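# Clear mislabelled cartons from the wall shelf to the desk

## Task

On the wall shelf, a row of cartons sits over labels printed with part numbers, and each carton should sit over the label that matches its own part number. Carry every carton that is over a non-matching number to the desk. Every carton already over its matching number must stay exactly where it is, neither slid nor rotated. The low shelf must be standing upright when the scene ends, otherwise the task fails. The robot must not topple or be left leaning, as that also fails the task.

## Robot and tools

Robot: a Hello Robot Stretch 4 with one arm. It has an omni-wheel base, a lift that rides up a mast, and a telescoping arm that reaches forward. The wrist has yaw, pitch and roll joints and ends in a two-finger gripper. The robot is about 1.6 m tall, and no part of the base rim is more than 0.23 m from the base origin.

Frames: all positions are in metres. In the base frame the origin is on the floor below the base centre, with x forward, y to the left and z up. hand_pose is a point between the open fingertips, given in the base frame, and it may be slightly wrong. The odometry frame is the base frame as it was at the start of the scene. base_odometry is worked out from wheel turns only, so wheel slip shows up as travel. Its heading is in rad, left positive, from -3.142 to 3.142.

move runs a single action and returns the state plus images. An action is made of "base", "joints" or both, with optional "speeds", "pace" and "contact_limits". The other kind of action is {"end_of_arm": "enable_torque"} sent alone, which restarts any wrist or gripper motor that has switched itself off. All motions start together.
- base: one command, always an offset from the base position in the last reported state. translate_m is a straight drive in metres, forward positive, range -2 to 2. strafe_m is a sideways shift in metres, left positive, range -2 to 2. rotate_rad is a turn in place in radians, counter-clockwise positive, range -3.2 to 3.2. translate_m and strafe_m may be sent together for a straight diagonal; rotate_rad must be sent alone.
- joints: absolute targets, keyed by joint name. lift_m runs 0 to 1.2 m and arm_m runs 0 to 0.55 m. wrist_yaw_rad runs -1.134 to 4.276, where 0 faces forward, positive turns left and 3.14 is folded back. wrist_pitch_rad runs -1.117 to 4.259, where 0 is level and 1.57 points down. wrist_roll_rad runs -1.117 to 4.259, positive clockwise as seen from behind the gripper. gripper_m is the gap between the fingertips, from -0.038 to 0.141 m, and can be off by up to 0.015. Targets outside a joint's range are clipped to the end of the range; any other out-of-range value gets the call refused.
- pace: "slow", "default", "fast" or "max". speeds: a top speed for each joint (not gripper_m), which replaces pace for that joint.
- contact_limits: a value from 0 (gentlest) to 1 for arm_m, lift_m, translate_m, strafe_m or rotate_rad, sent only alongside that same command. The default is 0.5. For a soft press with the arm, set 0 and aim 1 to 3 mm past where contact begins. A base limit stays in force until the next action that includes base.
- cameras: head_camera, head_left_camera, head_right_camera, wrist_camera or all. [] returns no images.
- blocking: false makes the call return within about 0.5 s while the motion carries on.
Any action is cut off after 14 s (time_out).

wait(seconds 0 to 10, cameras) returns the state without commanding anything. stop brakes every motion still running. zoom_image(camera, region [x0,y0,x1,y1] in pixels, at most 504x504) gives a closer look at the latest image from that camera. read_manual only returns licence texts. finished_scene(scene) ends the scene and cannot be undone, so the goal must hold once the robot lets go.

Result lines: "move" reads "done" or gives the worst status. base_status and joint_status can be done, moving, off_target, contact_stop, time_out, limit_stop_at_own_body, limit_stop_at_tilt or torque_fault. on_its_own reports things you did not command, such as slack joints, motors switched off or a change in tilt. lidar_m lists 12 sector ranges at 30 degree steps, counter-clockwise from straight ahead, where "-" means nothing seen or closer than 0.25 m. wrist_depth_mm is a 7x7 grid of depths. base_tilt is in degrees. If turned_by_wheels and turned_by_imu differ by more than about 0.1 rad, the base slipped or hit something. motor_effort is given in percent and servo_current in mA, each with its peak in brackets. After closing to 0.015 or more, a rise in the gripper current means the grip is firm. Once an unplanned stop or a refused move occurs, the later move, wait and finished_scene calls in that same reply are skipped.

Gripping: close to more than 0.015 below the object's width, or about 0.06 below it to hold against a pull. -0.02 or less pinches the fingers together. Fingers pressed down onto a surface can jam.

Things to avoid: self-collision stops, which happen when the gripper is over the base with a low lift, when it is tilted up and rolled, or when yaw+pitch is below about -1.1. At the start the wrist is folded back, so unfold it before you tilt or roll. Any lean over 6 degrees makes the wheels and joints go slack. With more than 1 kg held and arm_m above 0.2, driving, turning or stopping can tip the robot. Do not drop things, release a moving carton, slam, or push hard on the shelf or cartons, and leave the low shelf standing. Speeds: the base goes up to 0.1/0.3/0.4/0.6 m/s across the paces and is slower when the lift is high. Time you spend thinking also counts as scene time, while the robot keeps its last command.

Each tool is called by a JSON object that holds its "op" and its "data".

## Session

{"op": "move", "data": {}}

Scene clock: 0.00 s.
base_odometry: x=+0.000 y=+0.000 heading=+0.000
turned_by_wheels: +0.000
turned_by_imu: +0.000
base_tilt: forward=-1.1 right=-0.1
lidar_m: 2.84 2.62 2.69 2.12 1.95 2.00 2.86 2.37 2.43 2.37 2.17 2.24
base_status: not commanded
joint_positions: lift_m=+0.235 arm_m=+0.000 wrist_yaw_rad=+3.161 wrist_pitch_rad=+0.002 wrist_roll_rad=+0.000 gripper_m=+0.056
joint_status: not commanded
measured_speeds: all 0
motor_effort: lift_m=+20 arm_m=+4 wheel_0=+0 wheel_1=-2 wheel_2=-1
servo_current: wrist_yaw_rad=26 wrist_pitch_rad=46 wrist_roll_rad=33 gripper_m=33
hand_pose: x=-0.1192 y=+0.0819 z=+0.4131 quat_wxyz=(-0.010, -0.001, +0.000, +1.000) (m; base frame)
wrist_depth_mm: - 206 - - - - - / - 145 - - - - - / - 142 169 - - - - / - 142 193 - - - - / 141 141 - - - - - / 212 - 1863 1863 189 1618 1366 / - 1366 1118 151 1118 1008 976
pictures: head_camera, head_left_camera, head_right_camera, wrist_camera

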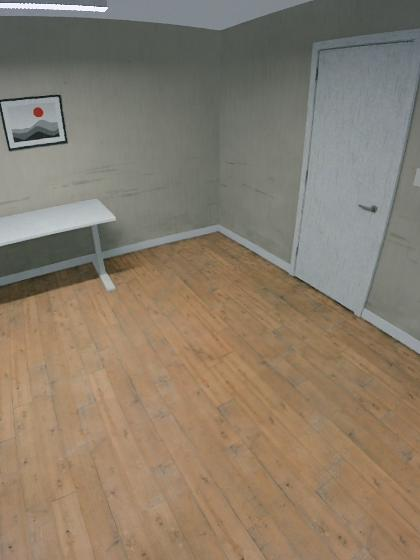

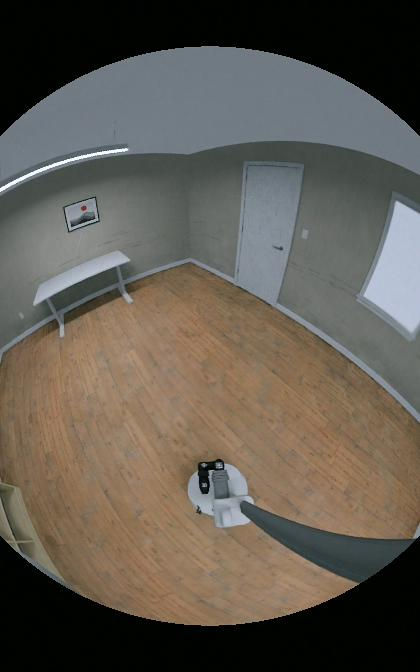

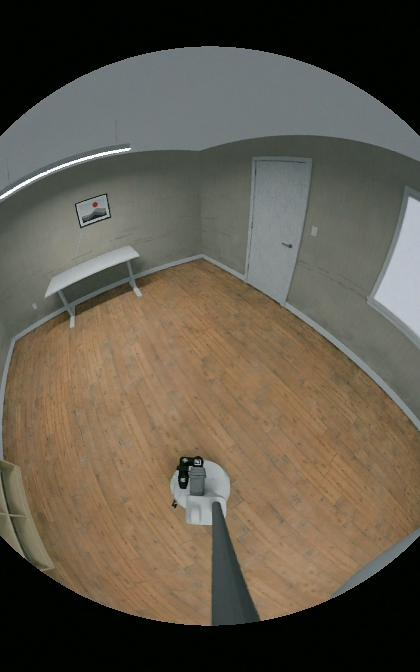

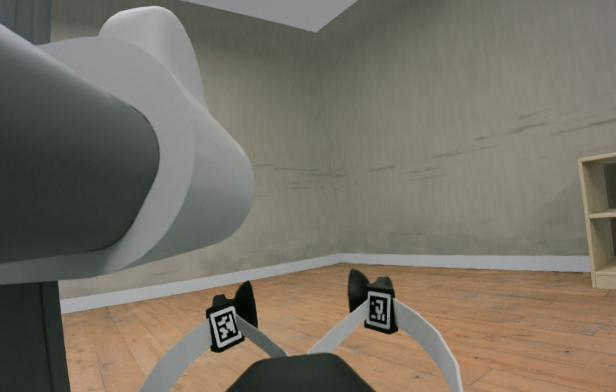

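{"op": "move", "data": {"base": {"rotate_rad":1.7}, "cameras": ["head_camera","head_left_camera"]}}

{"op": "move", "data": {"base": {"rotate_rad":1.6}, "cameras": ["head_camera","head_left_camera"]}}

Scene clock: 5.70 s.
move: done
base_odometry: x=+0.000 y=+0.000 heading=+1.700
turned_by_wheels: +1.700
turned_by_imu: +1.677
base_tilt: forward=-1.1 right=+0.0
lidar_m: 2.00 1.93 2.41 2.77 2.42 2.80 2.25 2.16 2.34 3.27 2.60 2.73
base_status: done
joint_positions: lift_m=+0.235 arm_m=+0.000 wrist_yaw_rad=+3.161 wrist_pitch_rad=+0.002 wrist_roll_rad=+0.000 gripper_m=+0.056
joint_status: not commanded
measured_speeds: all 0
motor_effort: lift_m=+20(20) arm_m=+4(4) wheel_0=+0(15) wheel_1=-1(7) wheel_2=+1(8)
servo_current: wrist_yaw_rad=52(65) wrist_pitch_rad=46(52) wrist_roll_rad=33(46) gripper_m=20(46)
hand_pose: x=-0.1192 y=+0.0819 z=+0.4131 quat_wxyz=(-0.010, -0.001, +0.000, +1.000) (m; base frame)
wrist_depth_mm: - 206 - - - - - / - 146 - - - - - / - 141 170 - - - - / - 142 193 - - - - / 141 141 - - - - - / 212 - 1863 1921 189 1618 1397 / - 1366 1098 151 1138 1008 976
pictures: head_camera, head_left_camera

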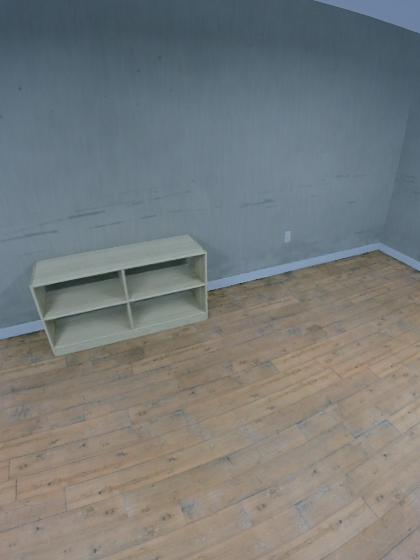

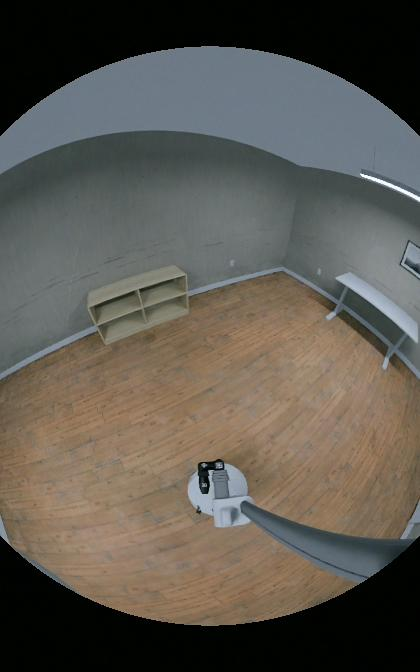

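Scene clock: 7.77 s.
move: done
base_odometry: x=+0.000 y=+0.000 heading=-2.983
turned_by_wheels: +1.600
turned_by_imu: +1.579
base_tilt: forward=-1.1 right=-0.1
lidar_m: 2.72 2.39 2.83 2.25 2.18 2.35 3.47 2.61 3.13 1.98 1.90 2.46
base_status: done
joint_positions: lift_m=+0.235 arm_m=+0.000 wrist_yaw_rad=+3.161 wrist_pitch_rad=+0.002 wrist_roll_rad=+0.000 gripper_m=+0.056
joint_status: not commanded
measured_speeds: all 0
motor_effort: lift_m=+20(20) arm_m=+4(4) wheel_0=+1(8) wheel_1=-2(7) wheel_2=+0(9)
servo_current: wrist_yaw_rad=46(59) wrist_pitch_rad=39(52) wrist_roll_rad=46(46) gripper_m=33(46)
hand_pose: x=-0.1192 y=+0.0819 z=+0.4131 quat_wxyz=(-0.010, -0.001, +0.000, +1.000) (m; base frame)
wrist_depth_mm: - 206 - - - - - / - 146 - - - - - / - 141 169 - - - - / - 142 193 - - - - / 140 141 - - - - - / 212 - 1863 1921 189 1618 1366 / - 1366 1118 151 1138 991 976
pictures: head_camera, head_left_camera

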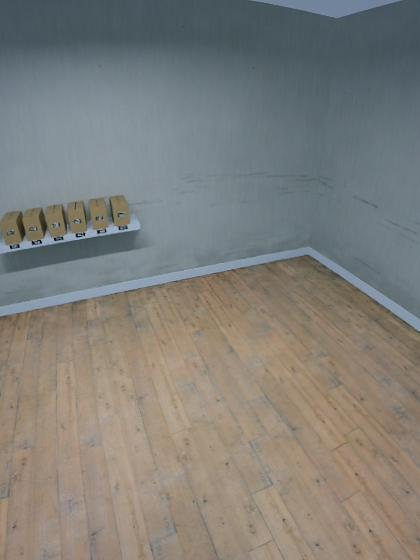

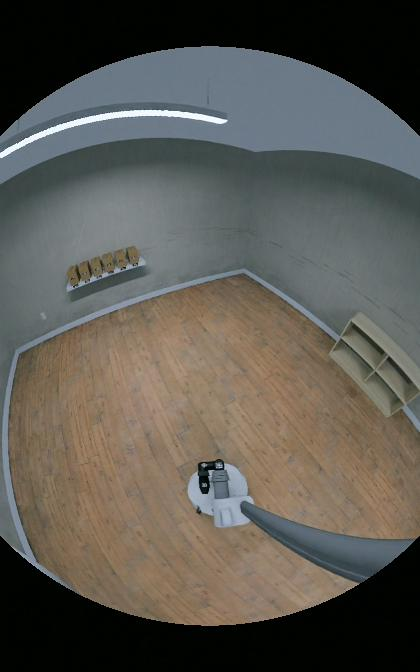

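{"op": "move", "data": {"base": {"rotate_rad":0.4}, "joints": {"lift_m":0.6}, "cameras": ["head_camera"]}}

{"op": "zoom_image", "data": {"camera": "head_camera", "region": [100, 150, 330, 300]}}

Scene clock: 19.00 s.
move: done
base_odometry: x=+0.000 y=+0.000 heading=-2.583
turned_by_wheels: +0.400
turned_by_imu: +0.393
base_tilt: forward=-1.1 right=+0.0
lidar_m: 2.39 2.45 2.32 2.17 2.29 2.99 3.45 2.75 2.04 1.93 2.39 2.82
base_status: done
joint_positions: lift_m=+0.600 arm_m=+0.000 wrist_yaw_rad=+3.161 wrist_pitch_rad=+0.002 wrist_roll_rad=+0.000 gripper_m=+0.056
joint_status: all done
measured_speeds: all 0
motor_effort: lift_m=+23(29) arm_m=+4(4) wheel_0=-1(8) wheel_1=+1(6) wheel_2=+1(6)
servo_current: wrist_yaw_rad=59(59) wrist_pitch_rad=46(52) wrist_roll_rad=39(52) gripper_m=26(46)
hand_pose: x=-0.1192 y=+0.0819 z=+0.7773 quat_wxyz=(-0.010, -0.001, +0.000, +1.000) (m; base frame)
wrist_depth_mm: - 206 - - - - - / - 146 - - - - - / - 142 169 - - - - / - 142 193 - - - - / 141 141 - - - - - / 211 - - - 189 - - / - - 1983 151 - 1863 1756
pictures: head_camera

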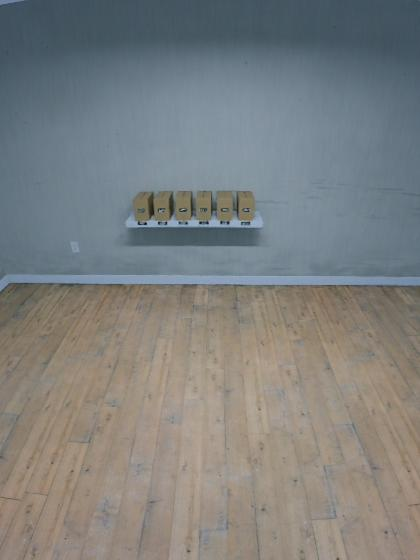

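Scaled by 2.191 from the camera's 420x560 image, which has a finer 1200x1600 frame.

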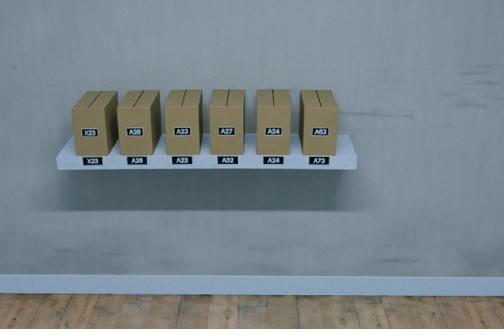

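{"op": "move", "data": {"base": {"translate_m":1.1}, "joints": {"lift_m":1.0,"wrist_yaw_rad":0,"gripper_m":0.13}}}

{"op": "zoom_image", "data": {"camera": "head_camera", "region": [40, 180, 380, 400]}}

{"op": "zoom_image", "data": {"camera": "wrist_camera", "region": [60, 0, 560, 392]}}

Scene clock: 39.43 s.
move: done
base_odometry: x=-0.933 y=-0.583 heading=-2.583
turned_by_wheels: +0.000
turned_by_imu: -0.005
base_tilt: forward=-1.0 right=-0.1
lidar_m: 1.29 1.32 2.10 2.27 2.32 3.08 - 3.42 2.00 2.25 2.31 1.65
base_status: done
joint_positions: lift_m=+1.000 arm_m=+0.000 wrist_yaw_rad=+0.002 wrist_pitch_rad=+0.002 wrist_roll_rad=+0.000 gripper_m=+0.130
joint_status: all done
measured_speeds: all 0
motor_effort: lift_m=+23(29) arm_m=+4(4) wheel_0=-1(11) wheel_1=+1(5) wheel_2=+0(9)
servo_current: wrist_yaw_rad=39(150) wrist_pitch_rad=46(52) wrist_roll_rad=39(52) gripper_m=39(111)
hand_pose: x=+0.4595 y=-0.0867 z=+1.1773 quat_wxyz=(+1.000, +0.000, +0.001, +0.001) (m; base frame)
wrist_depth_mm: - - - - - - - / - - - - - - - / - - - - - - - / - - - - - - - / - - - - - - - / - 198 213 1138 187 - - / 1060 1025 1060 - - - -
pictures: head_camera, head_left_camera, head_right_camera, wrist_camera

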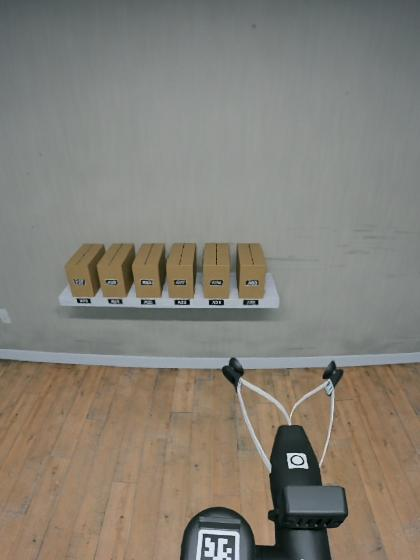

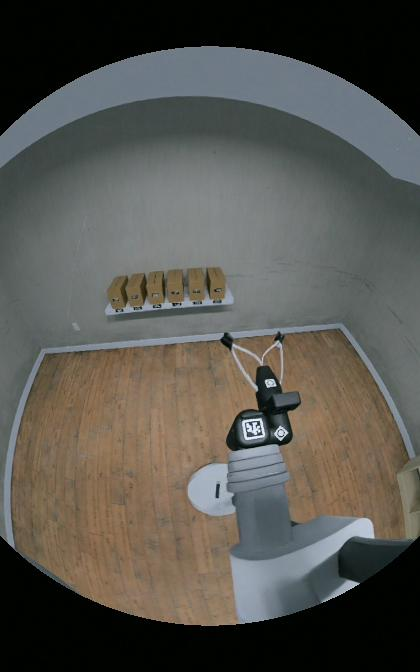

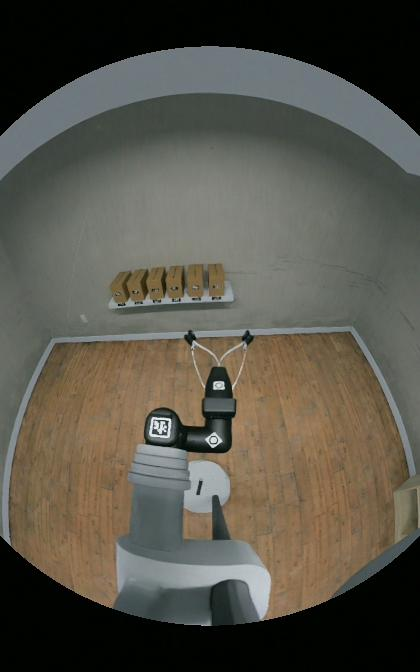

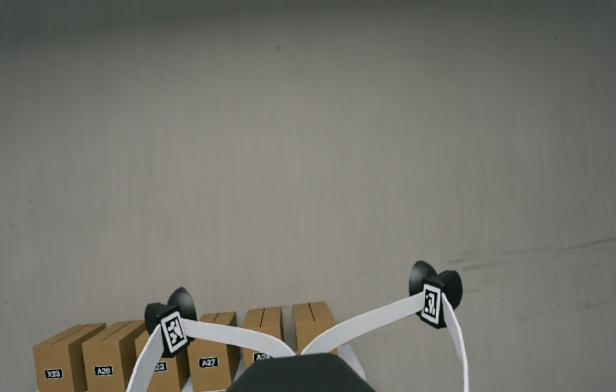

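Scaled by 1.482 from the camera's 420x560 image, which has a finer 1200x1600 frame.

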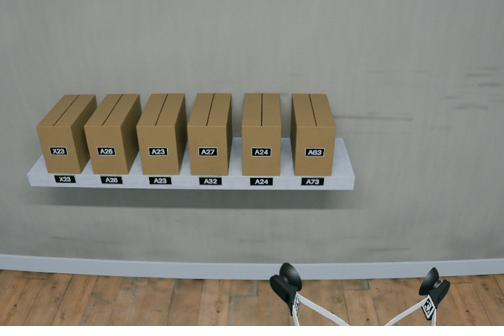

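Scaled by 1.008.

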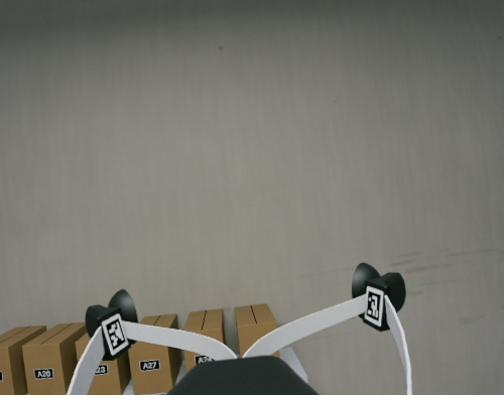

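{"op": "zoom_image", "data": {"camera": "head_camera", "region": [50, 230, 170, 320]}}

{"op": "zoom_image", "data": {"camera": "head_camera", "region": [160, 230, 290, 320]}}

Scaled by 4.200 from the camera's 420x560 image, which has a finer 1200x1600 frame.

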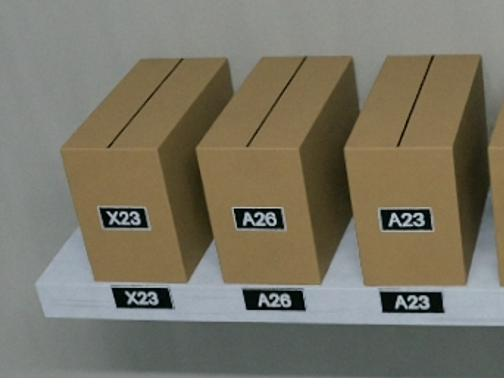

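Scaled by 3.877 from the camera's 420x560 image, which has a finer 1200x1600 frame.

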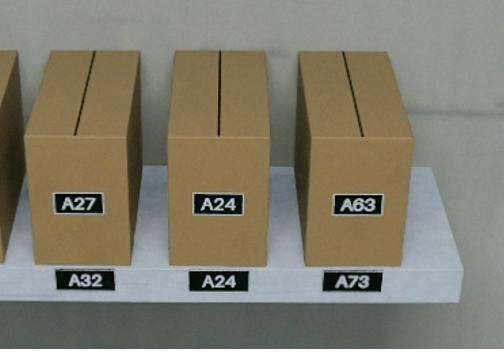

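{"op": "move", "data": {"base": {"translate_m":0.6,"strafe_m":-0.06}, "joints": {"lift_m":1.18,"wrist_pitch_rad":1.57,"arm_m":0.25}}}

{"op": "zoom_image", "data": {"camera": "head_camera", "region": [20, 200, 400, 560]}}

Scene clock: 85.83 s.
move: done
base_odometry: x=-1.474 y=-0.850 heading=-2.583
turned_by_wheels: +0.000
turned_by_imu: -0.004
base_tilt: forward=-1.2 right=+0.0
lidar_m: 0.69 0.70 0.96 2.39 2.42 3.23 - 2.76 2.21 2.16 1.44 1.00
base_status: done
joint_positions: lift_m=+1.180 arm_m=+0.250 wrist_yaw_rad=+0.002 wrist_pitch_rad=+1.567 wrist_roll_rad=+0.000 gripper_m=+0.130
joint_status: all done
measured_speeds: all 0
motor_effort: lift_m=+23(27) arm_m=+5(6) wheel_0=-1(11) wheel_1=+0(5) wheel_2=-1(10)
servo_current: wrist_yaw_rad=52(65) wrist_pitch_rad=39(91) wrist_roll_rad=33(52) gripper_m=39(46)
hand_pose: x=+0.4220 y=-0.0874 z=+1.0695 quat_wxyz=(+0.708, -0.001, +0.706, +0.001) (m; base frame)
wrist_depth_mm: 439 424 469 530 - - - / 508 559 1308 1336 1336 1366 1366 / 1336 1308 1336 1336 1336 1336 1336 / 1336 1308 1308 1336 1308 1308 1308 / 1308 1308 1281 1281 1281 1281 1308 / 1281 1281 1281 1281 215 1255 1281 / 1255 1255 1078 145 1281 1255 1281
pictures: head_camera, head_left_camera, head_right_camera, wrist_camera

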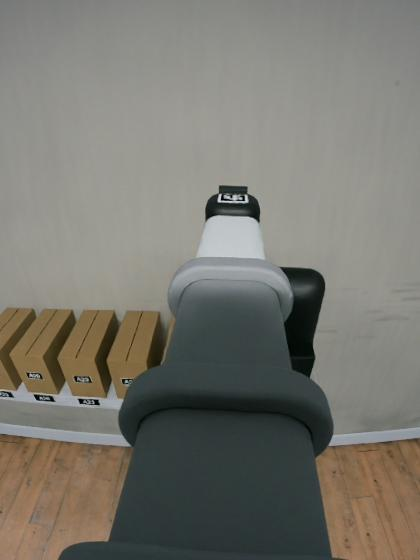

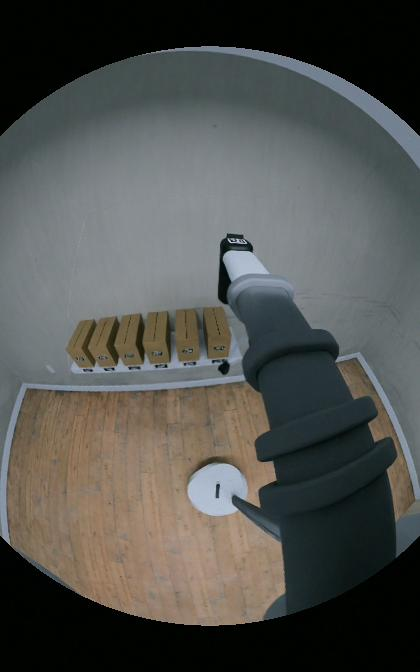

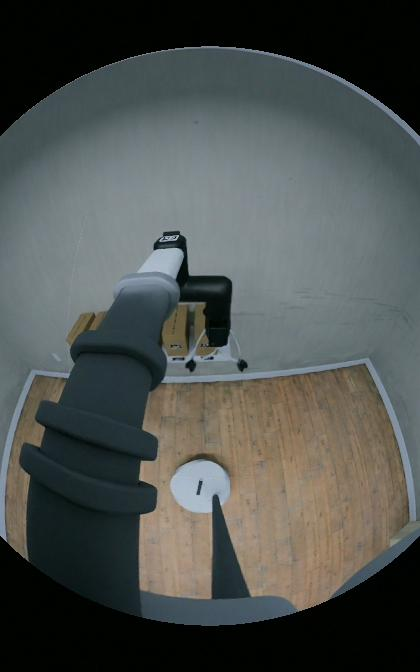

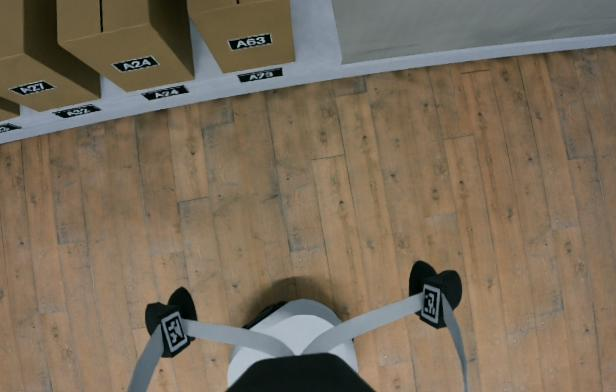

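Scaled by 1.326 from the camera's 420x560 image, which has a finer 1200x1600 frame.

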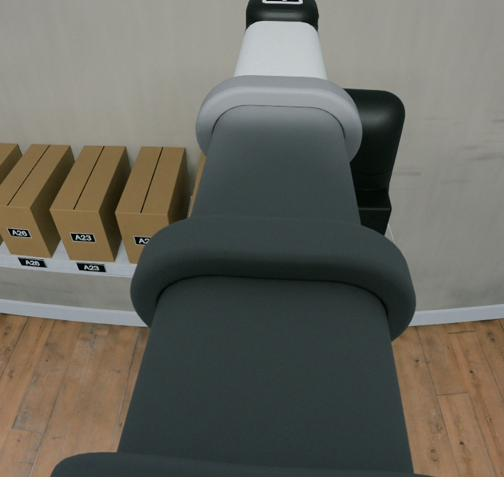

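{"op": "move", "data": {"base": {"translate_m":0.12,"strafe_m":0.028}, "joints": {"lift_m":1.2,"arm_m":0.4,"wrist_yaw_rad":0.03}}}

{"op": "zoom_image", "data": {"camera": "wrist_camera", "region": [60, 0, 560, 392]}}

Scene clock: 119.97 s.
move: done
base_odometry: x=-1.561 y=-0.937 heading=-2.583
turned_by_wheels: +0.000
turned_by_imu: -0.002
base_tilt: forward=-1.1 right=+0.0
lidar_m: 0.56 0.60 0.82 2.37 2.43 3.19 - 2.80 2.30 2.16 1.28 0.65
base_status: done
joint_positions: lift_m=+1.200 arm_m=+0.400 wrist_yaw_rad=+0.028 wrist_pitch_rad=+1.568 wrist_roll_rad=+0.000 gripper_m=+0.130
joint_status: all done
measured_speeds: all 0
motor_effort: lift_m=+23(26) arm_m=+4(7) wheel_0=+1(6) wheel_1=-1(7) wheel_2=+0(10)
servo_current: wrist_yaw_rad=39(78) wrist_pitch_rad=46(46) wrist_roll_rad=33(46) gripper_m=39(39)
hand_pose: x=+0.5741 y=-0.0874 z=+1.0895 quat_wxyz=(+0.708, -0.010, +0.706, +0.010) (m; base frame)
wrist_depth_mm: - - - 421 - - - / 424 418 418 415 - - - / 421 413 413 413 1336 1366 1336 / 410 407 410 407 1336 1336 1336 / 418 404 1336 1281 1336 1336 1281 / 1308 1308 1308 1308 1308 1308 1308 / 1281 1281 1308 145 1255 1281 1281
pictures: head_camera, head_left_camera, head_right_camera, wrist_camera

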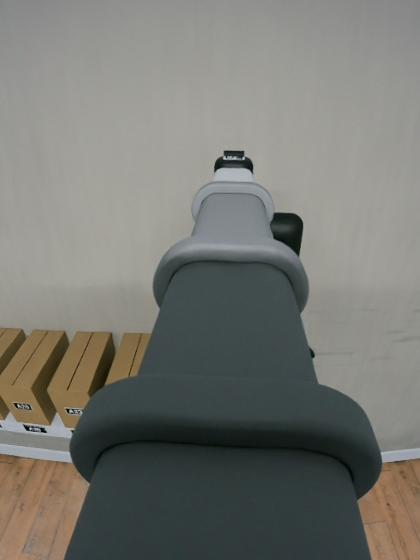

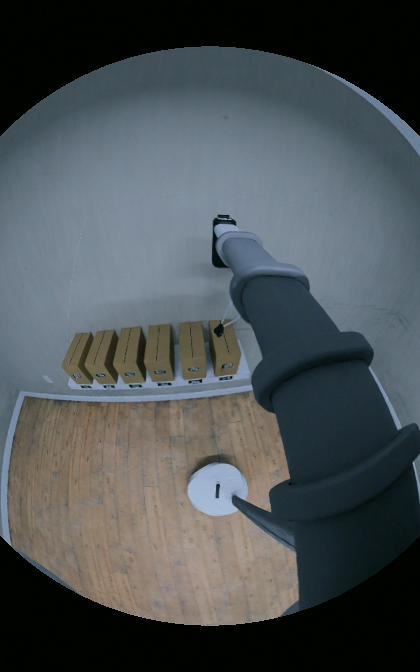

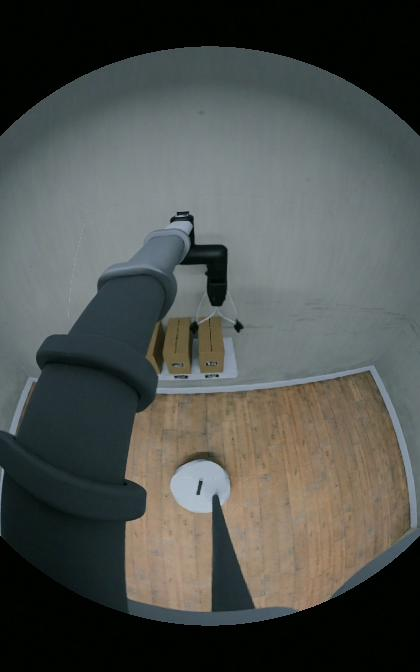

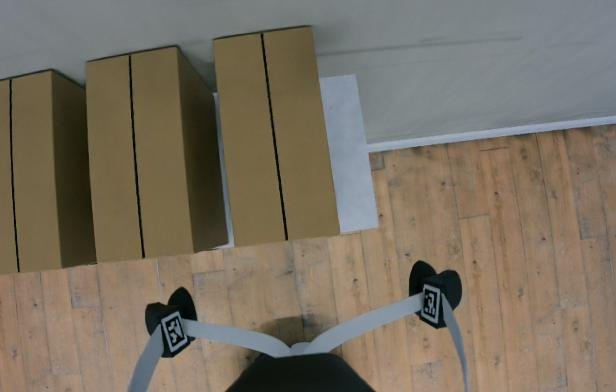

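Scaled by 1.008.

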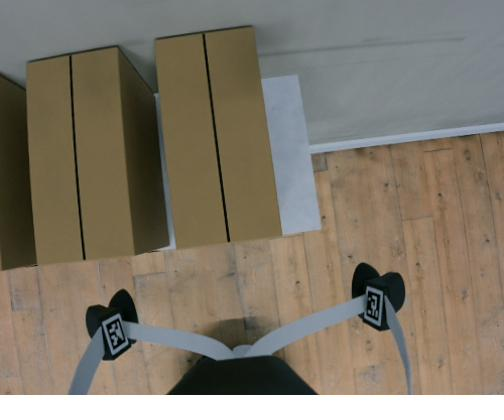

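{"op": "move", "data": {"base": {"translate_m":0.05,"strafe_m":-0.009}, "joints": {"arm_m":0.5,"gripper_m":0.12}, "cameras": []}}

{"op": "move", "data": {"joints": {"lift_m":1.085}}}

{"op": "zoom_image", "data": {"camera": "wrist_camera", "region": [60, 0, 560, 392]}}

Scene clock: 134.90 s.
move: done
base_odometry: x=-1.608 y=-0.956 heading=-2.583
turned_by_wheels: +0.000
turned_by_imu: -0.002
base_tilt: forward=-1.1 right=-0.1
lidar_m: 0.52 0.56 0.70 2.37 2.41 3.19 - 2.72 2.30 2.16 1.20 0.55
base_status: done
joint_positions: lift_m=+1.200 arm_m=+0.500 wrist_yaw_rad=+0.028 wrist_pitch_rad=+1.568 wrist_roll_rad=+0.000 gripper_m=+0.120
joint_status: all done
measured_speeds: all 0
motor_effort: lift_m=+23(24) arm_m=+5(6) wheel_0=+0(11) wheel_1=+0(4) wheel_2=-1(9)
servo_current: wrist_yaw_rad=20(52) wrist_pitch_rad=46(46) wrist_roll_rad=39(46) gripper_m=33(72)
hand_pose: x=+0.6741 y=-0.0874 z=+1.0895 quat_wxyz=(+0.708, -0.010, +0.706, +0.010) (m; base frame)
wrist_depth_mm: 133 138 150 158 168 174 - / 177 184 203 225 245 263 274 / 252 271 303 325 - - - / 410 410 410 404 1336 1336 1308 / 418 404 404 402 1308 1308 1308 / 407 397 399 397 193 1308 1308 / 407 394 397 - 1308 1308 1281
pictures: none
No camera images: "cameras" was empty.

Scene clock: 136.43 s.
move: done
base_odometry: x=-1.608 y=-0.956 heading=-2.583
turned_by_wheels: +0.000
turned_by_imu: -0.001
base_tilt: forward=-1.0 right=+0.0
lidar_m: 0.51 0.55 0.74 2.36 2.42 3.19 - 2.72 2.30 2.16 1.21 0.56
base_status: not commanded
joint_positions: lift_m=+1.085 arm_m=+0.500 wrist_yaw_rad=+0.028 wrist_pitch_rad=+1.568 wrist_roll_rad=+0.000 gripper_m=+0.120
joint_status: all done
measured_speeds: all 0
motor_effort: lift_m=+15(20) arm_m=+5(5) wheel_0=+0(0) wheel_1=+1(1) wheel_2=-1(1)
servo_current: wrist_yaw_rad=39(65) wrist_pitch_rad=46(46) wrist_roll_rad=46(46) gripper_m=33(46)
hand_pose: x=+0.6741 y=-0.0874 z=+0.9752 quat_wxyz=(+0.708, -0.010, +0.706, +0.010) (m; base frame)
wrist_depth_mm: 135 142 155 159 175 179 - / 176 192 208 230 251 268 281 / 263 286 294 293 - - - / 293 304 291 290 1229 1205 1229 / 289 293 289 289 1182 1182 1205 / 286 286 285 286 191 1182 1160 / 283 283 282 - 1182 1160 1182
pictures: head_camera, head_left_camera, head_right_camera, wrist_camera

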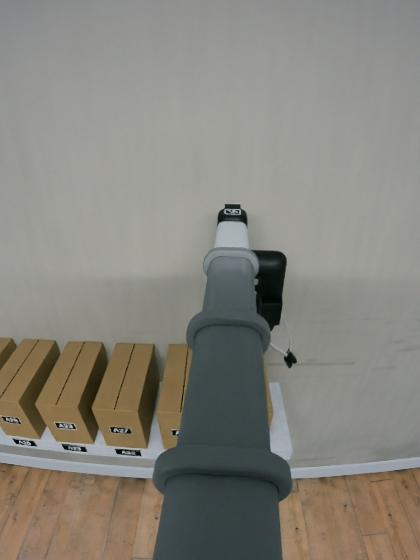

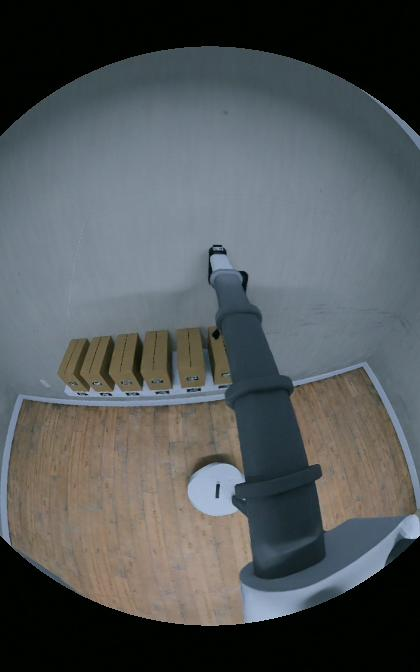

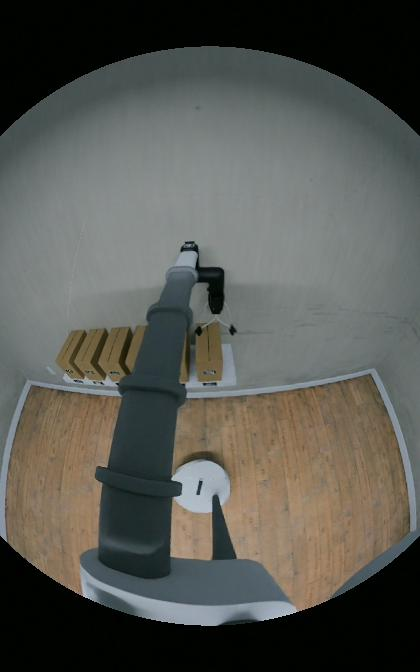

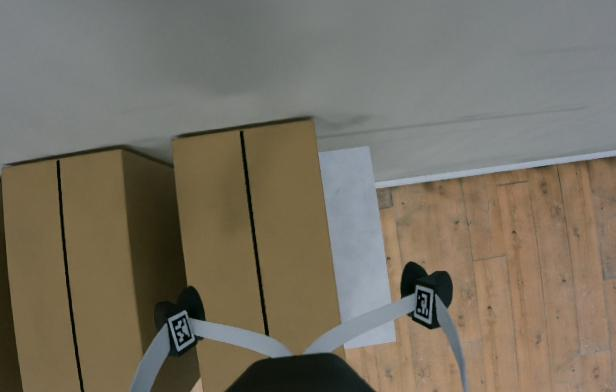

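Scaled by 1.008.

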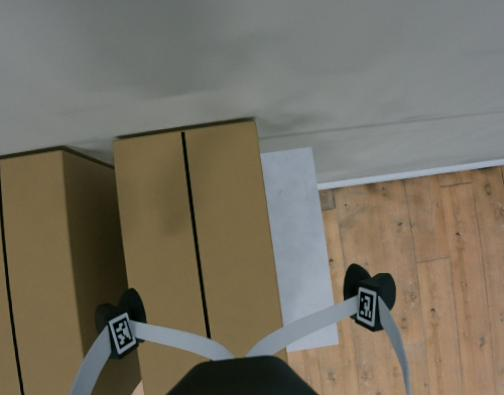

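{"op": "move", "data": {"base": {"translate_m":0.015,"strafe_m":0.025}, "cameras": ["wrist_camera"]}}

{"op": "move", "data": {"joints": {"lift_m":1.045}, "pace": "slow", "contact_limits": {"lift_m":0.2}, "cameras": ["wrist_camera","head_left_camera"]}}

Scene clock: 148.70 s.
move: done
base_odometry: x=-1.607 y=-0.985 heading=-2.584
turned_by_wheels: +0.000
turned_by_imu: -0.002
base_tilt: forward=-1.1 right=+0.0
lidar_m: 0.51 0.51 0.72 2.34 2.41 3.14 - 2.79 2.33 2.18 1.20 0.54
base_status: done
joint_positions: lift_m=+1.085 arm_m=+0.500 wrist_yaw_rad=+0.028 wrist_pitch_rad=+1.568 wrist_roll_rad=+0.000 gripper_m=+0.120
joint_status: not commanded
measured_speeds: all 0
motor_effort: lift_m=+15(15) arm_m=+5(5) wheel_0=+0(10) wheel_1=-1(7) wheel_2=+0(6)
servo_current: wrist_yaw_rad=46(59) wrist_pitch_rad=46(52) wrist_roll_rad=33(46) gripper_m=33(46)
hand_pose: x=+0.6741 y=-0.0874 z=+0.9752 quat_wxyz=(+0.708, -0.010, +0.706, +0.010) (m; base frame)
wrist_depth_mm: - 112 124 142 133 151 - / 151 159 175 185 202 222 232 / 214 238 276 293 301 - - / 291 293 291 291 1229 1229 1229 / 289 289 289 287 469 1205 1205 / 286 286 285 285 191 1182 1182 / 285 283 300 - 1182 1160 1160
pictures: wrist_camera

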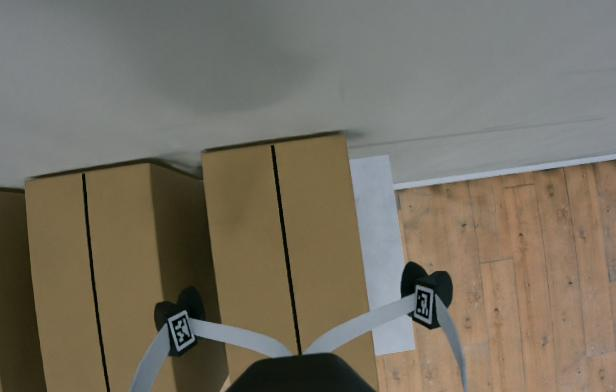

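Scene clock: 149.87 s.
move: done
base_odometry: x=-1.607 y=-0.985 heading=-2.584
turned_by_wheels: +0.000
turned_by_imu: +0.000
base_tilt: forward=-1.1 right=+0.0
lidar_m: 0.50 0.54 0.71 2.34 2.40 3.15 - 2.76 2.32 2.18 1.17 0.55
base_status: not commanded
joint_positions: lift_m=+1.045 arm_m=+0.500 wrist_yaw_rad=+0.028 wrist_pitch_rad=+1.568 wrist_roll_rad=+0.000 gripper_m=+0.120
joint_status: all done
measured_speeds: all 0
motor_effort: lift_m=+15(17) arm_m=+5(5) wheel_0=+0(0) wheel_1=-1(1) wheel_2=+0(0)
servo_current: wrist_yaw_rad=52(65) wrist_pitch_rad=46(46) wrist_roll_rad=39(46) gripper_m=33(39)
contact_limits: lift_m 0.2
hand_pose: x=+0.6741 y=-0.0874 z=+0.9352 quat_wxyz=(+0.708, -0.010, +0.706, +0.010) (m; base frame)
wrist_depth_mm: - 112 124 142 133 151 - / 151 159 176 185 201 222 232 / 214 238 253 252 315 - - / 251 256 251 250 433 1160 1182 / 249 249 249 249 249 1160 1160 / 246 246 245 246 193 1138 1138 / 244 244 244 - - 1160 1138
pictures: head_left_camera, wrist_camera

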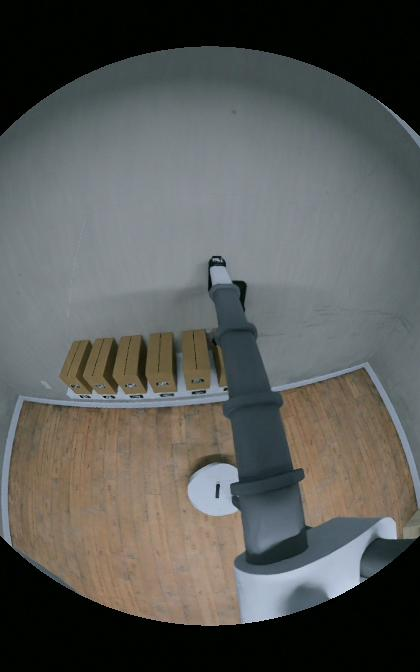

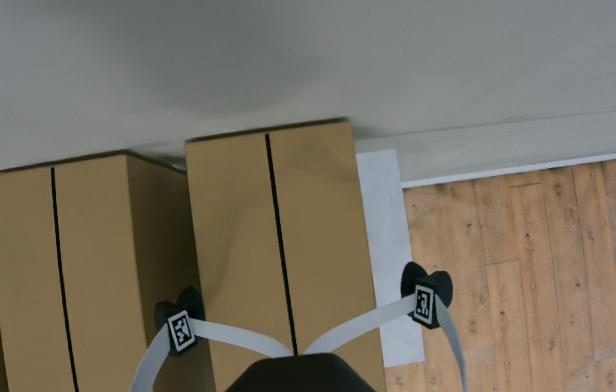

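{"op": "move", "data": {"base": {"strafe_m":0.005}, "cameras": ["wrist_camera"]}}

{"op": "zoom_image", "data": {"camera": "wrist_camera", "region": [100, 200, 500, 392]}}

Scene clock: 164.87 s.
move: done
base_odometry: x=-1.605 y=-0.989 heading=-2.584
turned_by_wheels: +0.000
turned_by_imu: -0.002
base_tilt: forward=-1.1 right=+0.0
lidar_m: 0.49 0.53 0.70 2.34 2.39 3.14 - 2.79 2.34 2.20 1.18 0.53
base_status: done
joint_positions: lift_m=+1.045 arm_m=+0.500 wrist_yaw_rad=+0.028 wrist_pitch_rad=+1.568 wrist_roll_rad=+0.000 gripper_m=+0.120
joint_status: not commanded
measured_speeds: all 0
motor_effort: lift_m=+15(15) arm_m=+5(5) wheel_0=+0(8) wheel_1=-1(6) wheel_2=+0(2)
servo_current: wrist_yaw_rad=52(59) wrist_pitch_rad=46(52) wrist_roll_rad=26(46) gripper_m=26(46)
contact_limits: lift_m 0.2
hand_pose: x=+0.6741 y=-0.0874 z=+0.9352 quat_wxyz=(+0.708, -0.010, +0.706, +0.010) (m; base frame)
wrist_depth_mm: - 112 124 141 132 151 - / 151 158 175 185 201 221 232 / 210 233 253 253 290 - - / 251 253 252 250 430 1160 1160 / 249 251 248 249 249 1160 1160 / 246 246 246 247 193 1160 1138 / 244 244 244 - 421 1160 1160
pictures: wrist_camera

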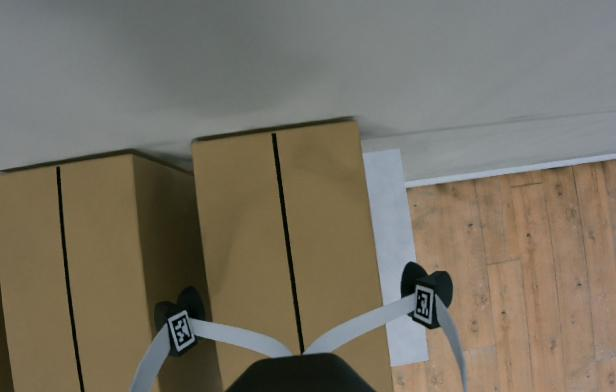

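Scaled by 1.260.

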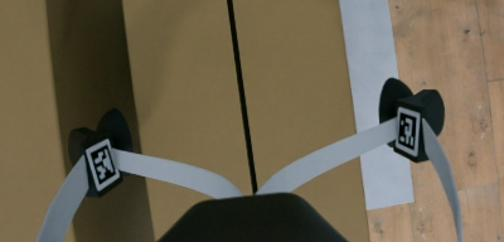

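{"op": "move", "data": {"base": {"strafe_m":0.003}, "joints": {"gripper_m":0.126}, "cameras": []}}

{"op": "move", "data": {"joints": {"lift_m":1.026}, "pace": "slow", "contact_limits": {"lift_m":0.1}, "cameras": ["wrist_camera"]}}

{"op": "zoom_image", "data": {"camera": "wrist_camera", "region": [100, 200, 500, 392]}}

Scene clock: 180.97 s.
move: done
base_odometry: x=-1.603 y=-0.992 heading=-2.584
turned_by_wheels: +0.000
turned_by_imu: -0.002
base_tilt: forward=-1.1 right=+0.0
lidar_m: 0.51 0.51 0.71 2.32 2.41 3.15 - 2.78 2.34 2.20 1.16 0.55
base_status: done
joint_positions: lift_m=+1.045 arm_m=+0.500 wrist_yaw_rad=+0.028 wrist_pitch_rad=+1.568 wrist_roll_rad=+0.000 gripper_m=+0.126
joint_status: all done
measured_speeds: all 0
motor_effort: lift_m=+15(15) arm_m=+4(5) wheel_0=+1(10) wheel_1=-1(4) wheel_2=+0(2)
servo_current: wrist_yaw_rad=59(59) wrist_pitch_rad=46(52) wrist_roll_rad=33(46) gripper_m=33(59)
contact_limits: lift_m 0.2
hand_pose: x=+0.6741 y=-0.0874 z=+0.9352 quat_wxyz=(+0.708, -0.010, +0.706, +0.010) (m; base frame)
wrist_depth_mm: - 112 123 142 129 150 - / 148 158 174 183 200 220 233 / 208 236 252 253 287 - - / 251 252 252 250 433 1182 1160 / 249 249 250 249 248 1182 1160 / 246 247 246 246 198 1138 1138 / 244 243 281 135 421 1138 1138
pictures: none
No camera images: "cameras" was empty.

Scene clock: 181.87 s.
move: done
base_odometry: x=-1.603 y=-0.992 heading=-2.584
turned_by_wheels: +0.000
turned_by_imu: +0.000
base_tilt: forward=-1.0 right=-0.1
lidar_m: 0.50 0.53 0.70 2.35 2.41 3.17 - 2.76 2.36 2.20 1.19 0.53
base_status: not commanded
joint_positions: lift_m=+1.026 arm_m=+0.500 wrist_yaw_rad=+0.028 wrist_pitch_rad=+1.568 wrist_roll_rad=+0.000 gripper_m=+0.126
joint_status: all done
measured_speeds: all 0
motor_effort: lift_m=+15(17) arm_m=+4(5) wheel_0=+1(1) wheel_1=-1(1) wheel_2=+0(1)
servo_current: wrist_yaw_rad=52(59) wrist_pitch_rad=46(52) wrist_roll_rad=33(46) gripper_m=33(39)
contact_limits: lift_m 0.1
hand_pose: x=+0.6741 y=-0.0874 z=+0.9162 quat_wxyz=(+0.708, -0.010, +0.706, +0.010) (m; base frame)
wrist_depth_mm: - 112 124 143 132 151 - / 150 158 175 183 200 220 233 / 204 233 234 234 285 - - / 232 240 232 232 413 1160 1138 / 229 231 229 229 229 1118 1138 / 228 228 228 227 198 1138 1138 / 225 225 225 135 226 1118 1118
pictures: wrist_camera

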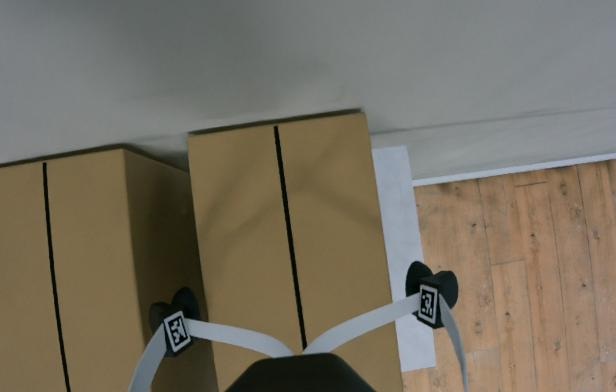

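Scaled by 1.260.

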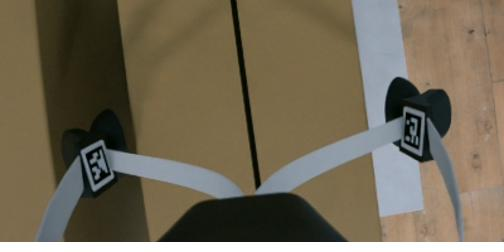

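{"op": "move", "data": {"joints": {"lift_m":1.012}, "pace": "slow", "contact_limits": {"lift_m":0.1}, "cameras": ["wrist_camera"]}}

{"op": "move", "data": {"joints": {"gripper_m":0.055}, "cameras": ["wrist_camera"]}}

{"op": "move", "data": {"joints": {"lift_m":1.06}, "pace": "slow"}}

Scene clock: 189.03 s.
move: done
base_odometry: x=-1.603 y=-0.992 heading=-2.584
turned_by_wheels: +0.000
turned_by_imu: -0.002
base_tilt: forward=-1.0 right=+0.0
lidar_m: 0.49 0.53 0.72 2.33 2.42 3.14 - 2.78 2.33 2.20 1.17 0.55
base_status: not commanded
joint_positions: lift_m=+1.012 arm_m=+0.500 wrist_yaw_rad=+0.028 wrist_pitch_rad=+1.568 wrist_roll_rad=+0.000 gripper_m=+0.126
joint_status: all done
measured_speeds: all 0
motor_effort: lift_m=+15(19) arm_m=+4(5) wheel_0=+1(1) wheel_1=-1(1) wheel_2=+0(1)
servo_current: wrist_yaw_rad=39(59) wrist_pitch_rad=46(46) wrist_roll_rad=39(46) gripper_m=26(39)
contact_limits: lift_m 0.1
hand_pose: x=+0.6741 y=-0.0874 z=+0.9022 quat_wxyz=(+0.708, -0.010, +0.706, +0.010) (m; base frame)
wrist_depth_mm: - 112 123 142 132 150 - / 150 158 175 183 200 220 233 / 208 222 220 220 278 - - / 218 239 217 218 219 1138 1138 / 216 228 216 216 215 1138 1118 / 214 214 213 213 198 1118 1118 / 211 211 211 - 212 1118 1098
pictures: wrist_camera

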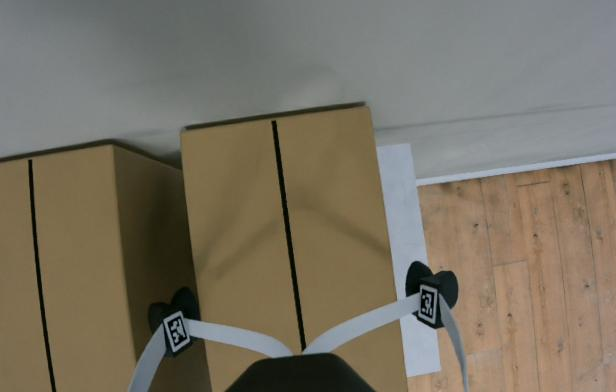

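Scene clock: 190.67 s.
move: done
base_odometry: x=-1.603 y=-0.992 heading=-2.584
turned_by_wheels: +0.000
turned_by_imu: -0.001
base_tilt: forward=-1.1 right=-0.1
lidar_m: 0.50 0.52 0.71 2.33 2.41 3.18 - 2.77 2.33 2.19 1.20 0.54
base_status: not commanded
joint_positions: lift_m=+1.012 arm_m=+0.500 wrist_yaw_rad=+0.028 wrist_pitch_rad=+1.568 wrist_roll_rad=+0.000 gripper_m=+0.056
joint_status: all done
measured_speeds: all 0
motor_effort: lift_m=+18(18) arm_m=+4(5) wheel_0=+1(1) wheel_1=-1(1) wheel_2=-1(1)
servo_current: wrist_yaw_rad=46(59) wrist_pitch_rad=39(52) wrist_roll_rad=33(52) gripper_m=85(221)
contact_limits: lift_m 0.1
hand_pose: x=+0.6741 y=-0.0874 z=+0.9020 quat_wxyz=(+0.708, -0.010, +0.706, +0.010) (m; base frame)
wrist_depth_mm: - 112 124 143 132 151 - / 150 158 175 184 199 221 231 / 208 221 200 198 198 - - / 217 240 198 198 196 1138 1138 / 214 229 197 196 195 1118 1118 / 212 212 196 194 194 173 1118 / 211 173 195 193 192 1098 -
pictures: wrist_camera

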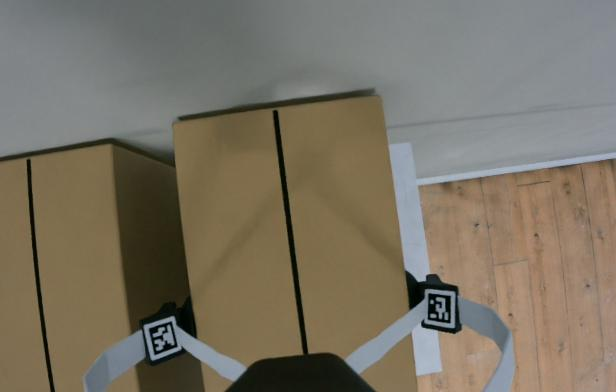

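Scene clock: 191.93 s.
move: done
base_odometry: x=-1.603 y=-0.992 heading=-2.584
turned_by_wheels: +0.000
turned_by_imu: +0.000
base_tilt: forward=-1.0 right=+0.0
lidar_m: 0.50 0.51 0.68 2.33 2.39 3.13 - 2.78 2.33 2.19 1.18 0.55
base_status: not commanded
joint_positions: lift_m=+1.059 arm_m=+0.500 wrist_yaw_rad=+0.028 wrist_pitch_rad=+1.568 wrist_roll_rad=+0.000 gripper_m=+0.056
joint_status: all done
measured_speeds: all 0
motor_effort: lift_m=+26(31) arm_m=+4(5) wheel_0=+0(1) wheel_1=-1(1) wheel_2=+0(1)
servo_current: wrist_yaw_rad=26(65) wrist_pitch_rad=39(52) wrist_roll_rad=39(46) gripper_m=85(91)
hand_pose: x=+0.6741 y=-0.0874 z=+0.9493 quat_wxyz=(+0.708, -0.010, +0.706, +0.010) (m; base frame)
wrist_depth_mm: - 112 124 143 132 151 - / 150 158 175 184 198 220 232 / 209 236 200 198 199 - - / 265 264 198 197 197 1205 1205 / 262 263 197 196 195 1182 1182 / 258 259 195 195 194 173 1160 / 257 178 195 193 191 1138 -
pictures: head_camera, head_left_camera, head_right_camera, wrist_camera

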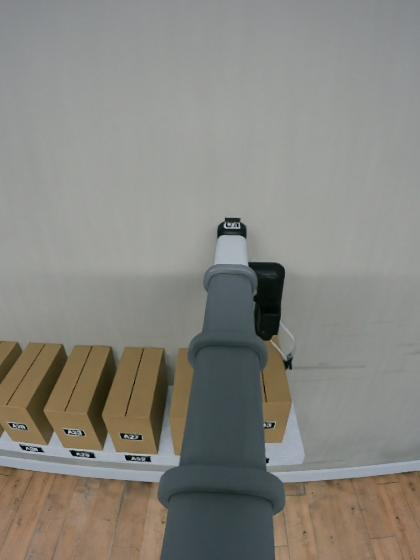

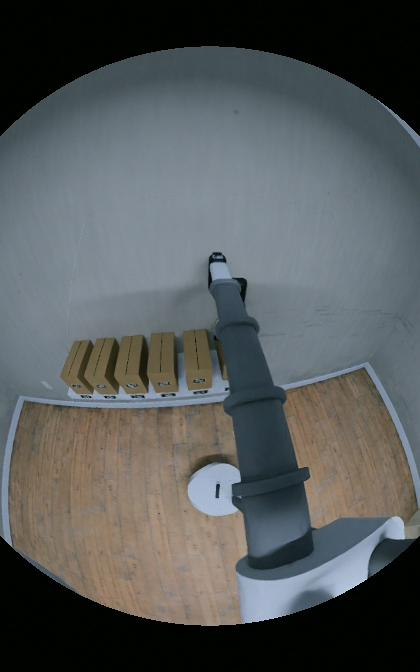

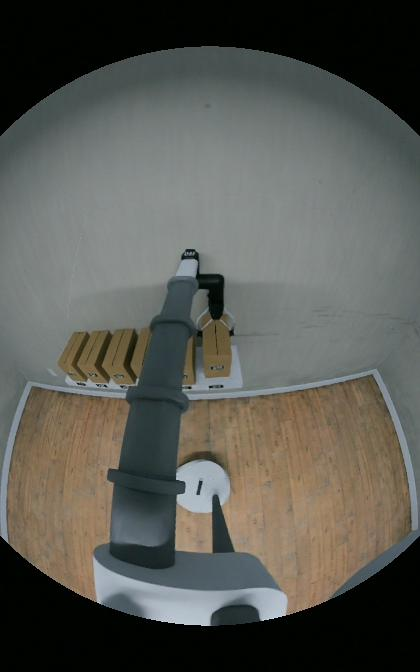

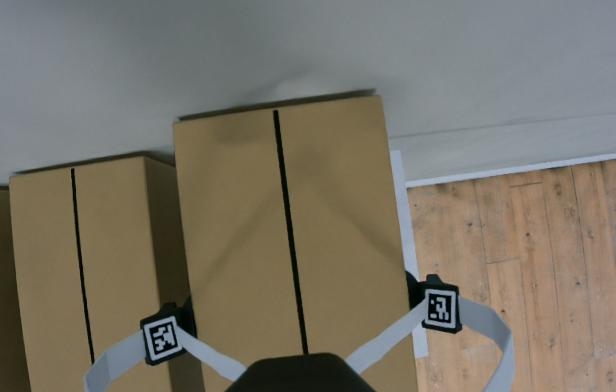

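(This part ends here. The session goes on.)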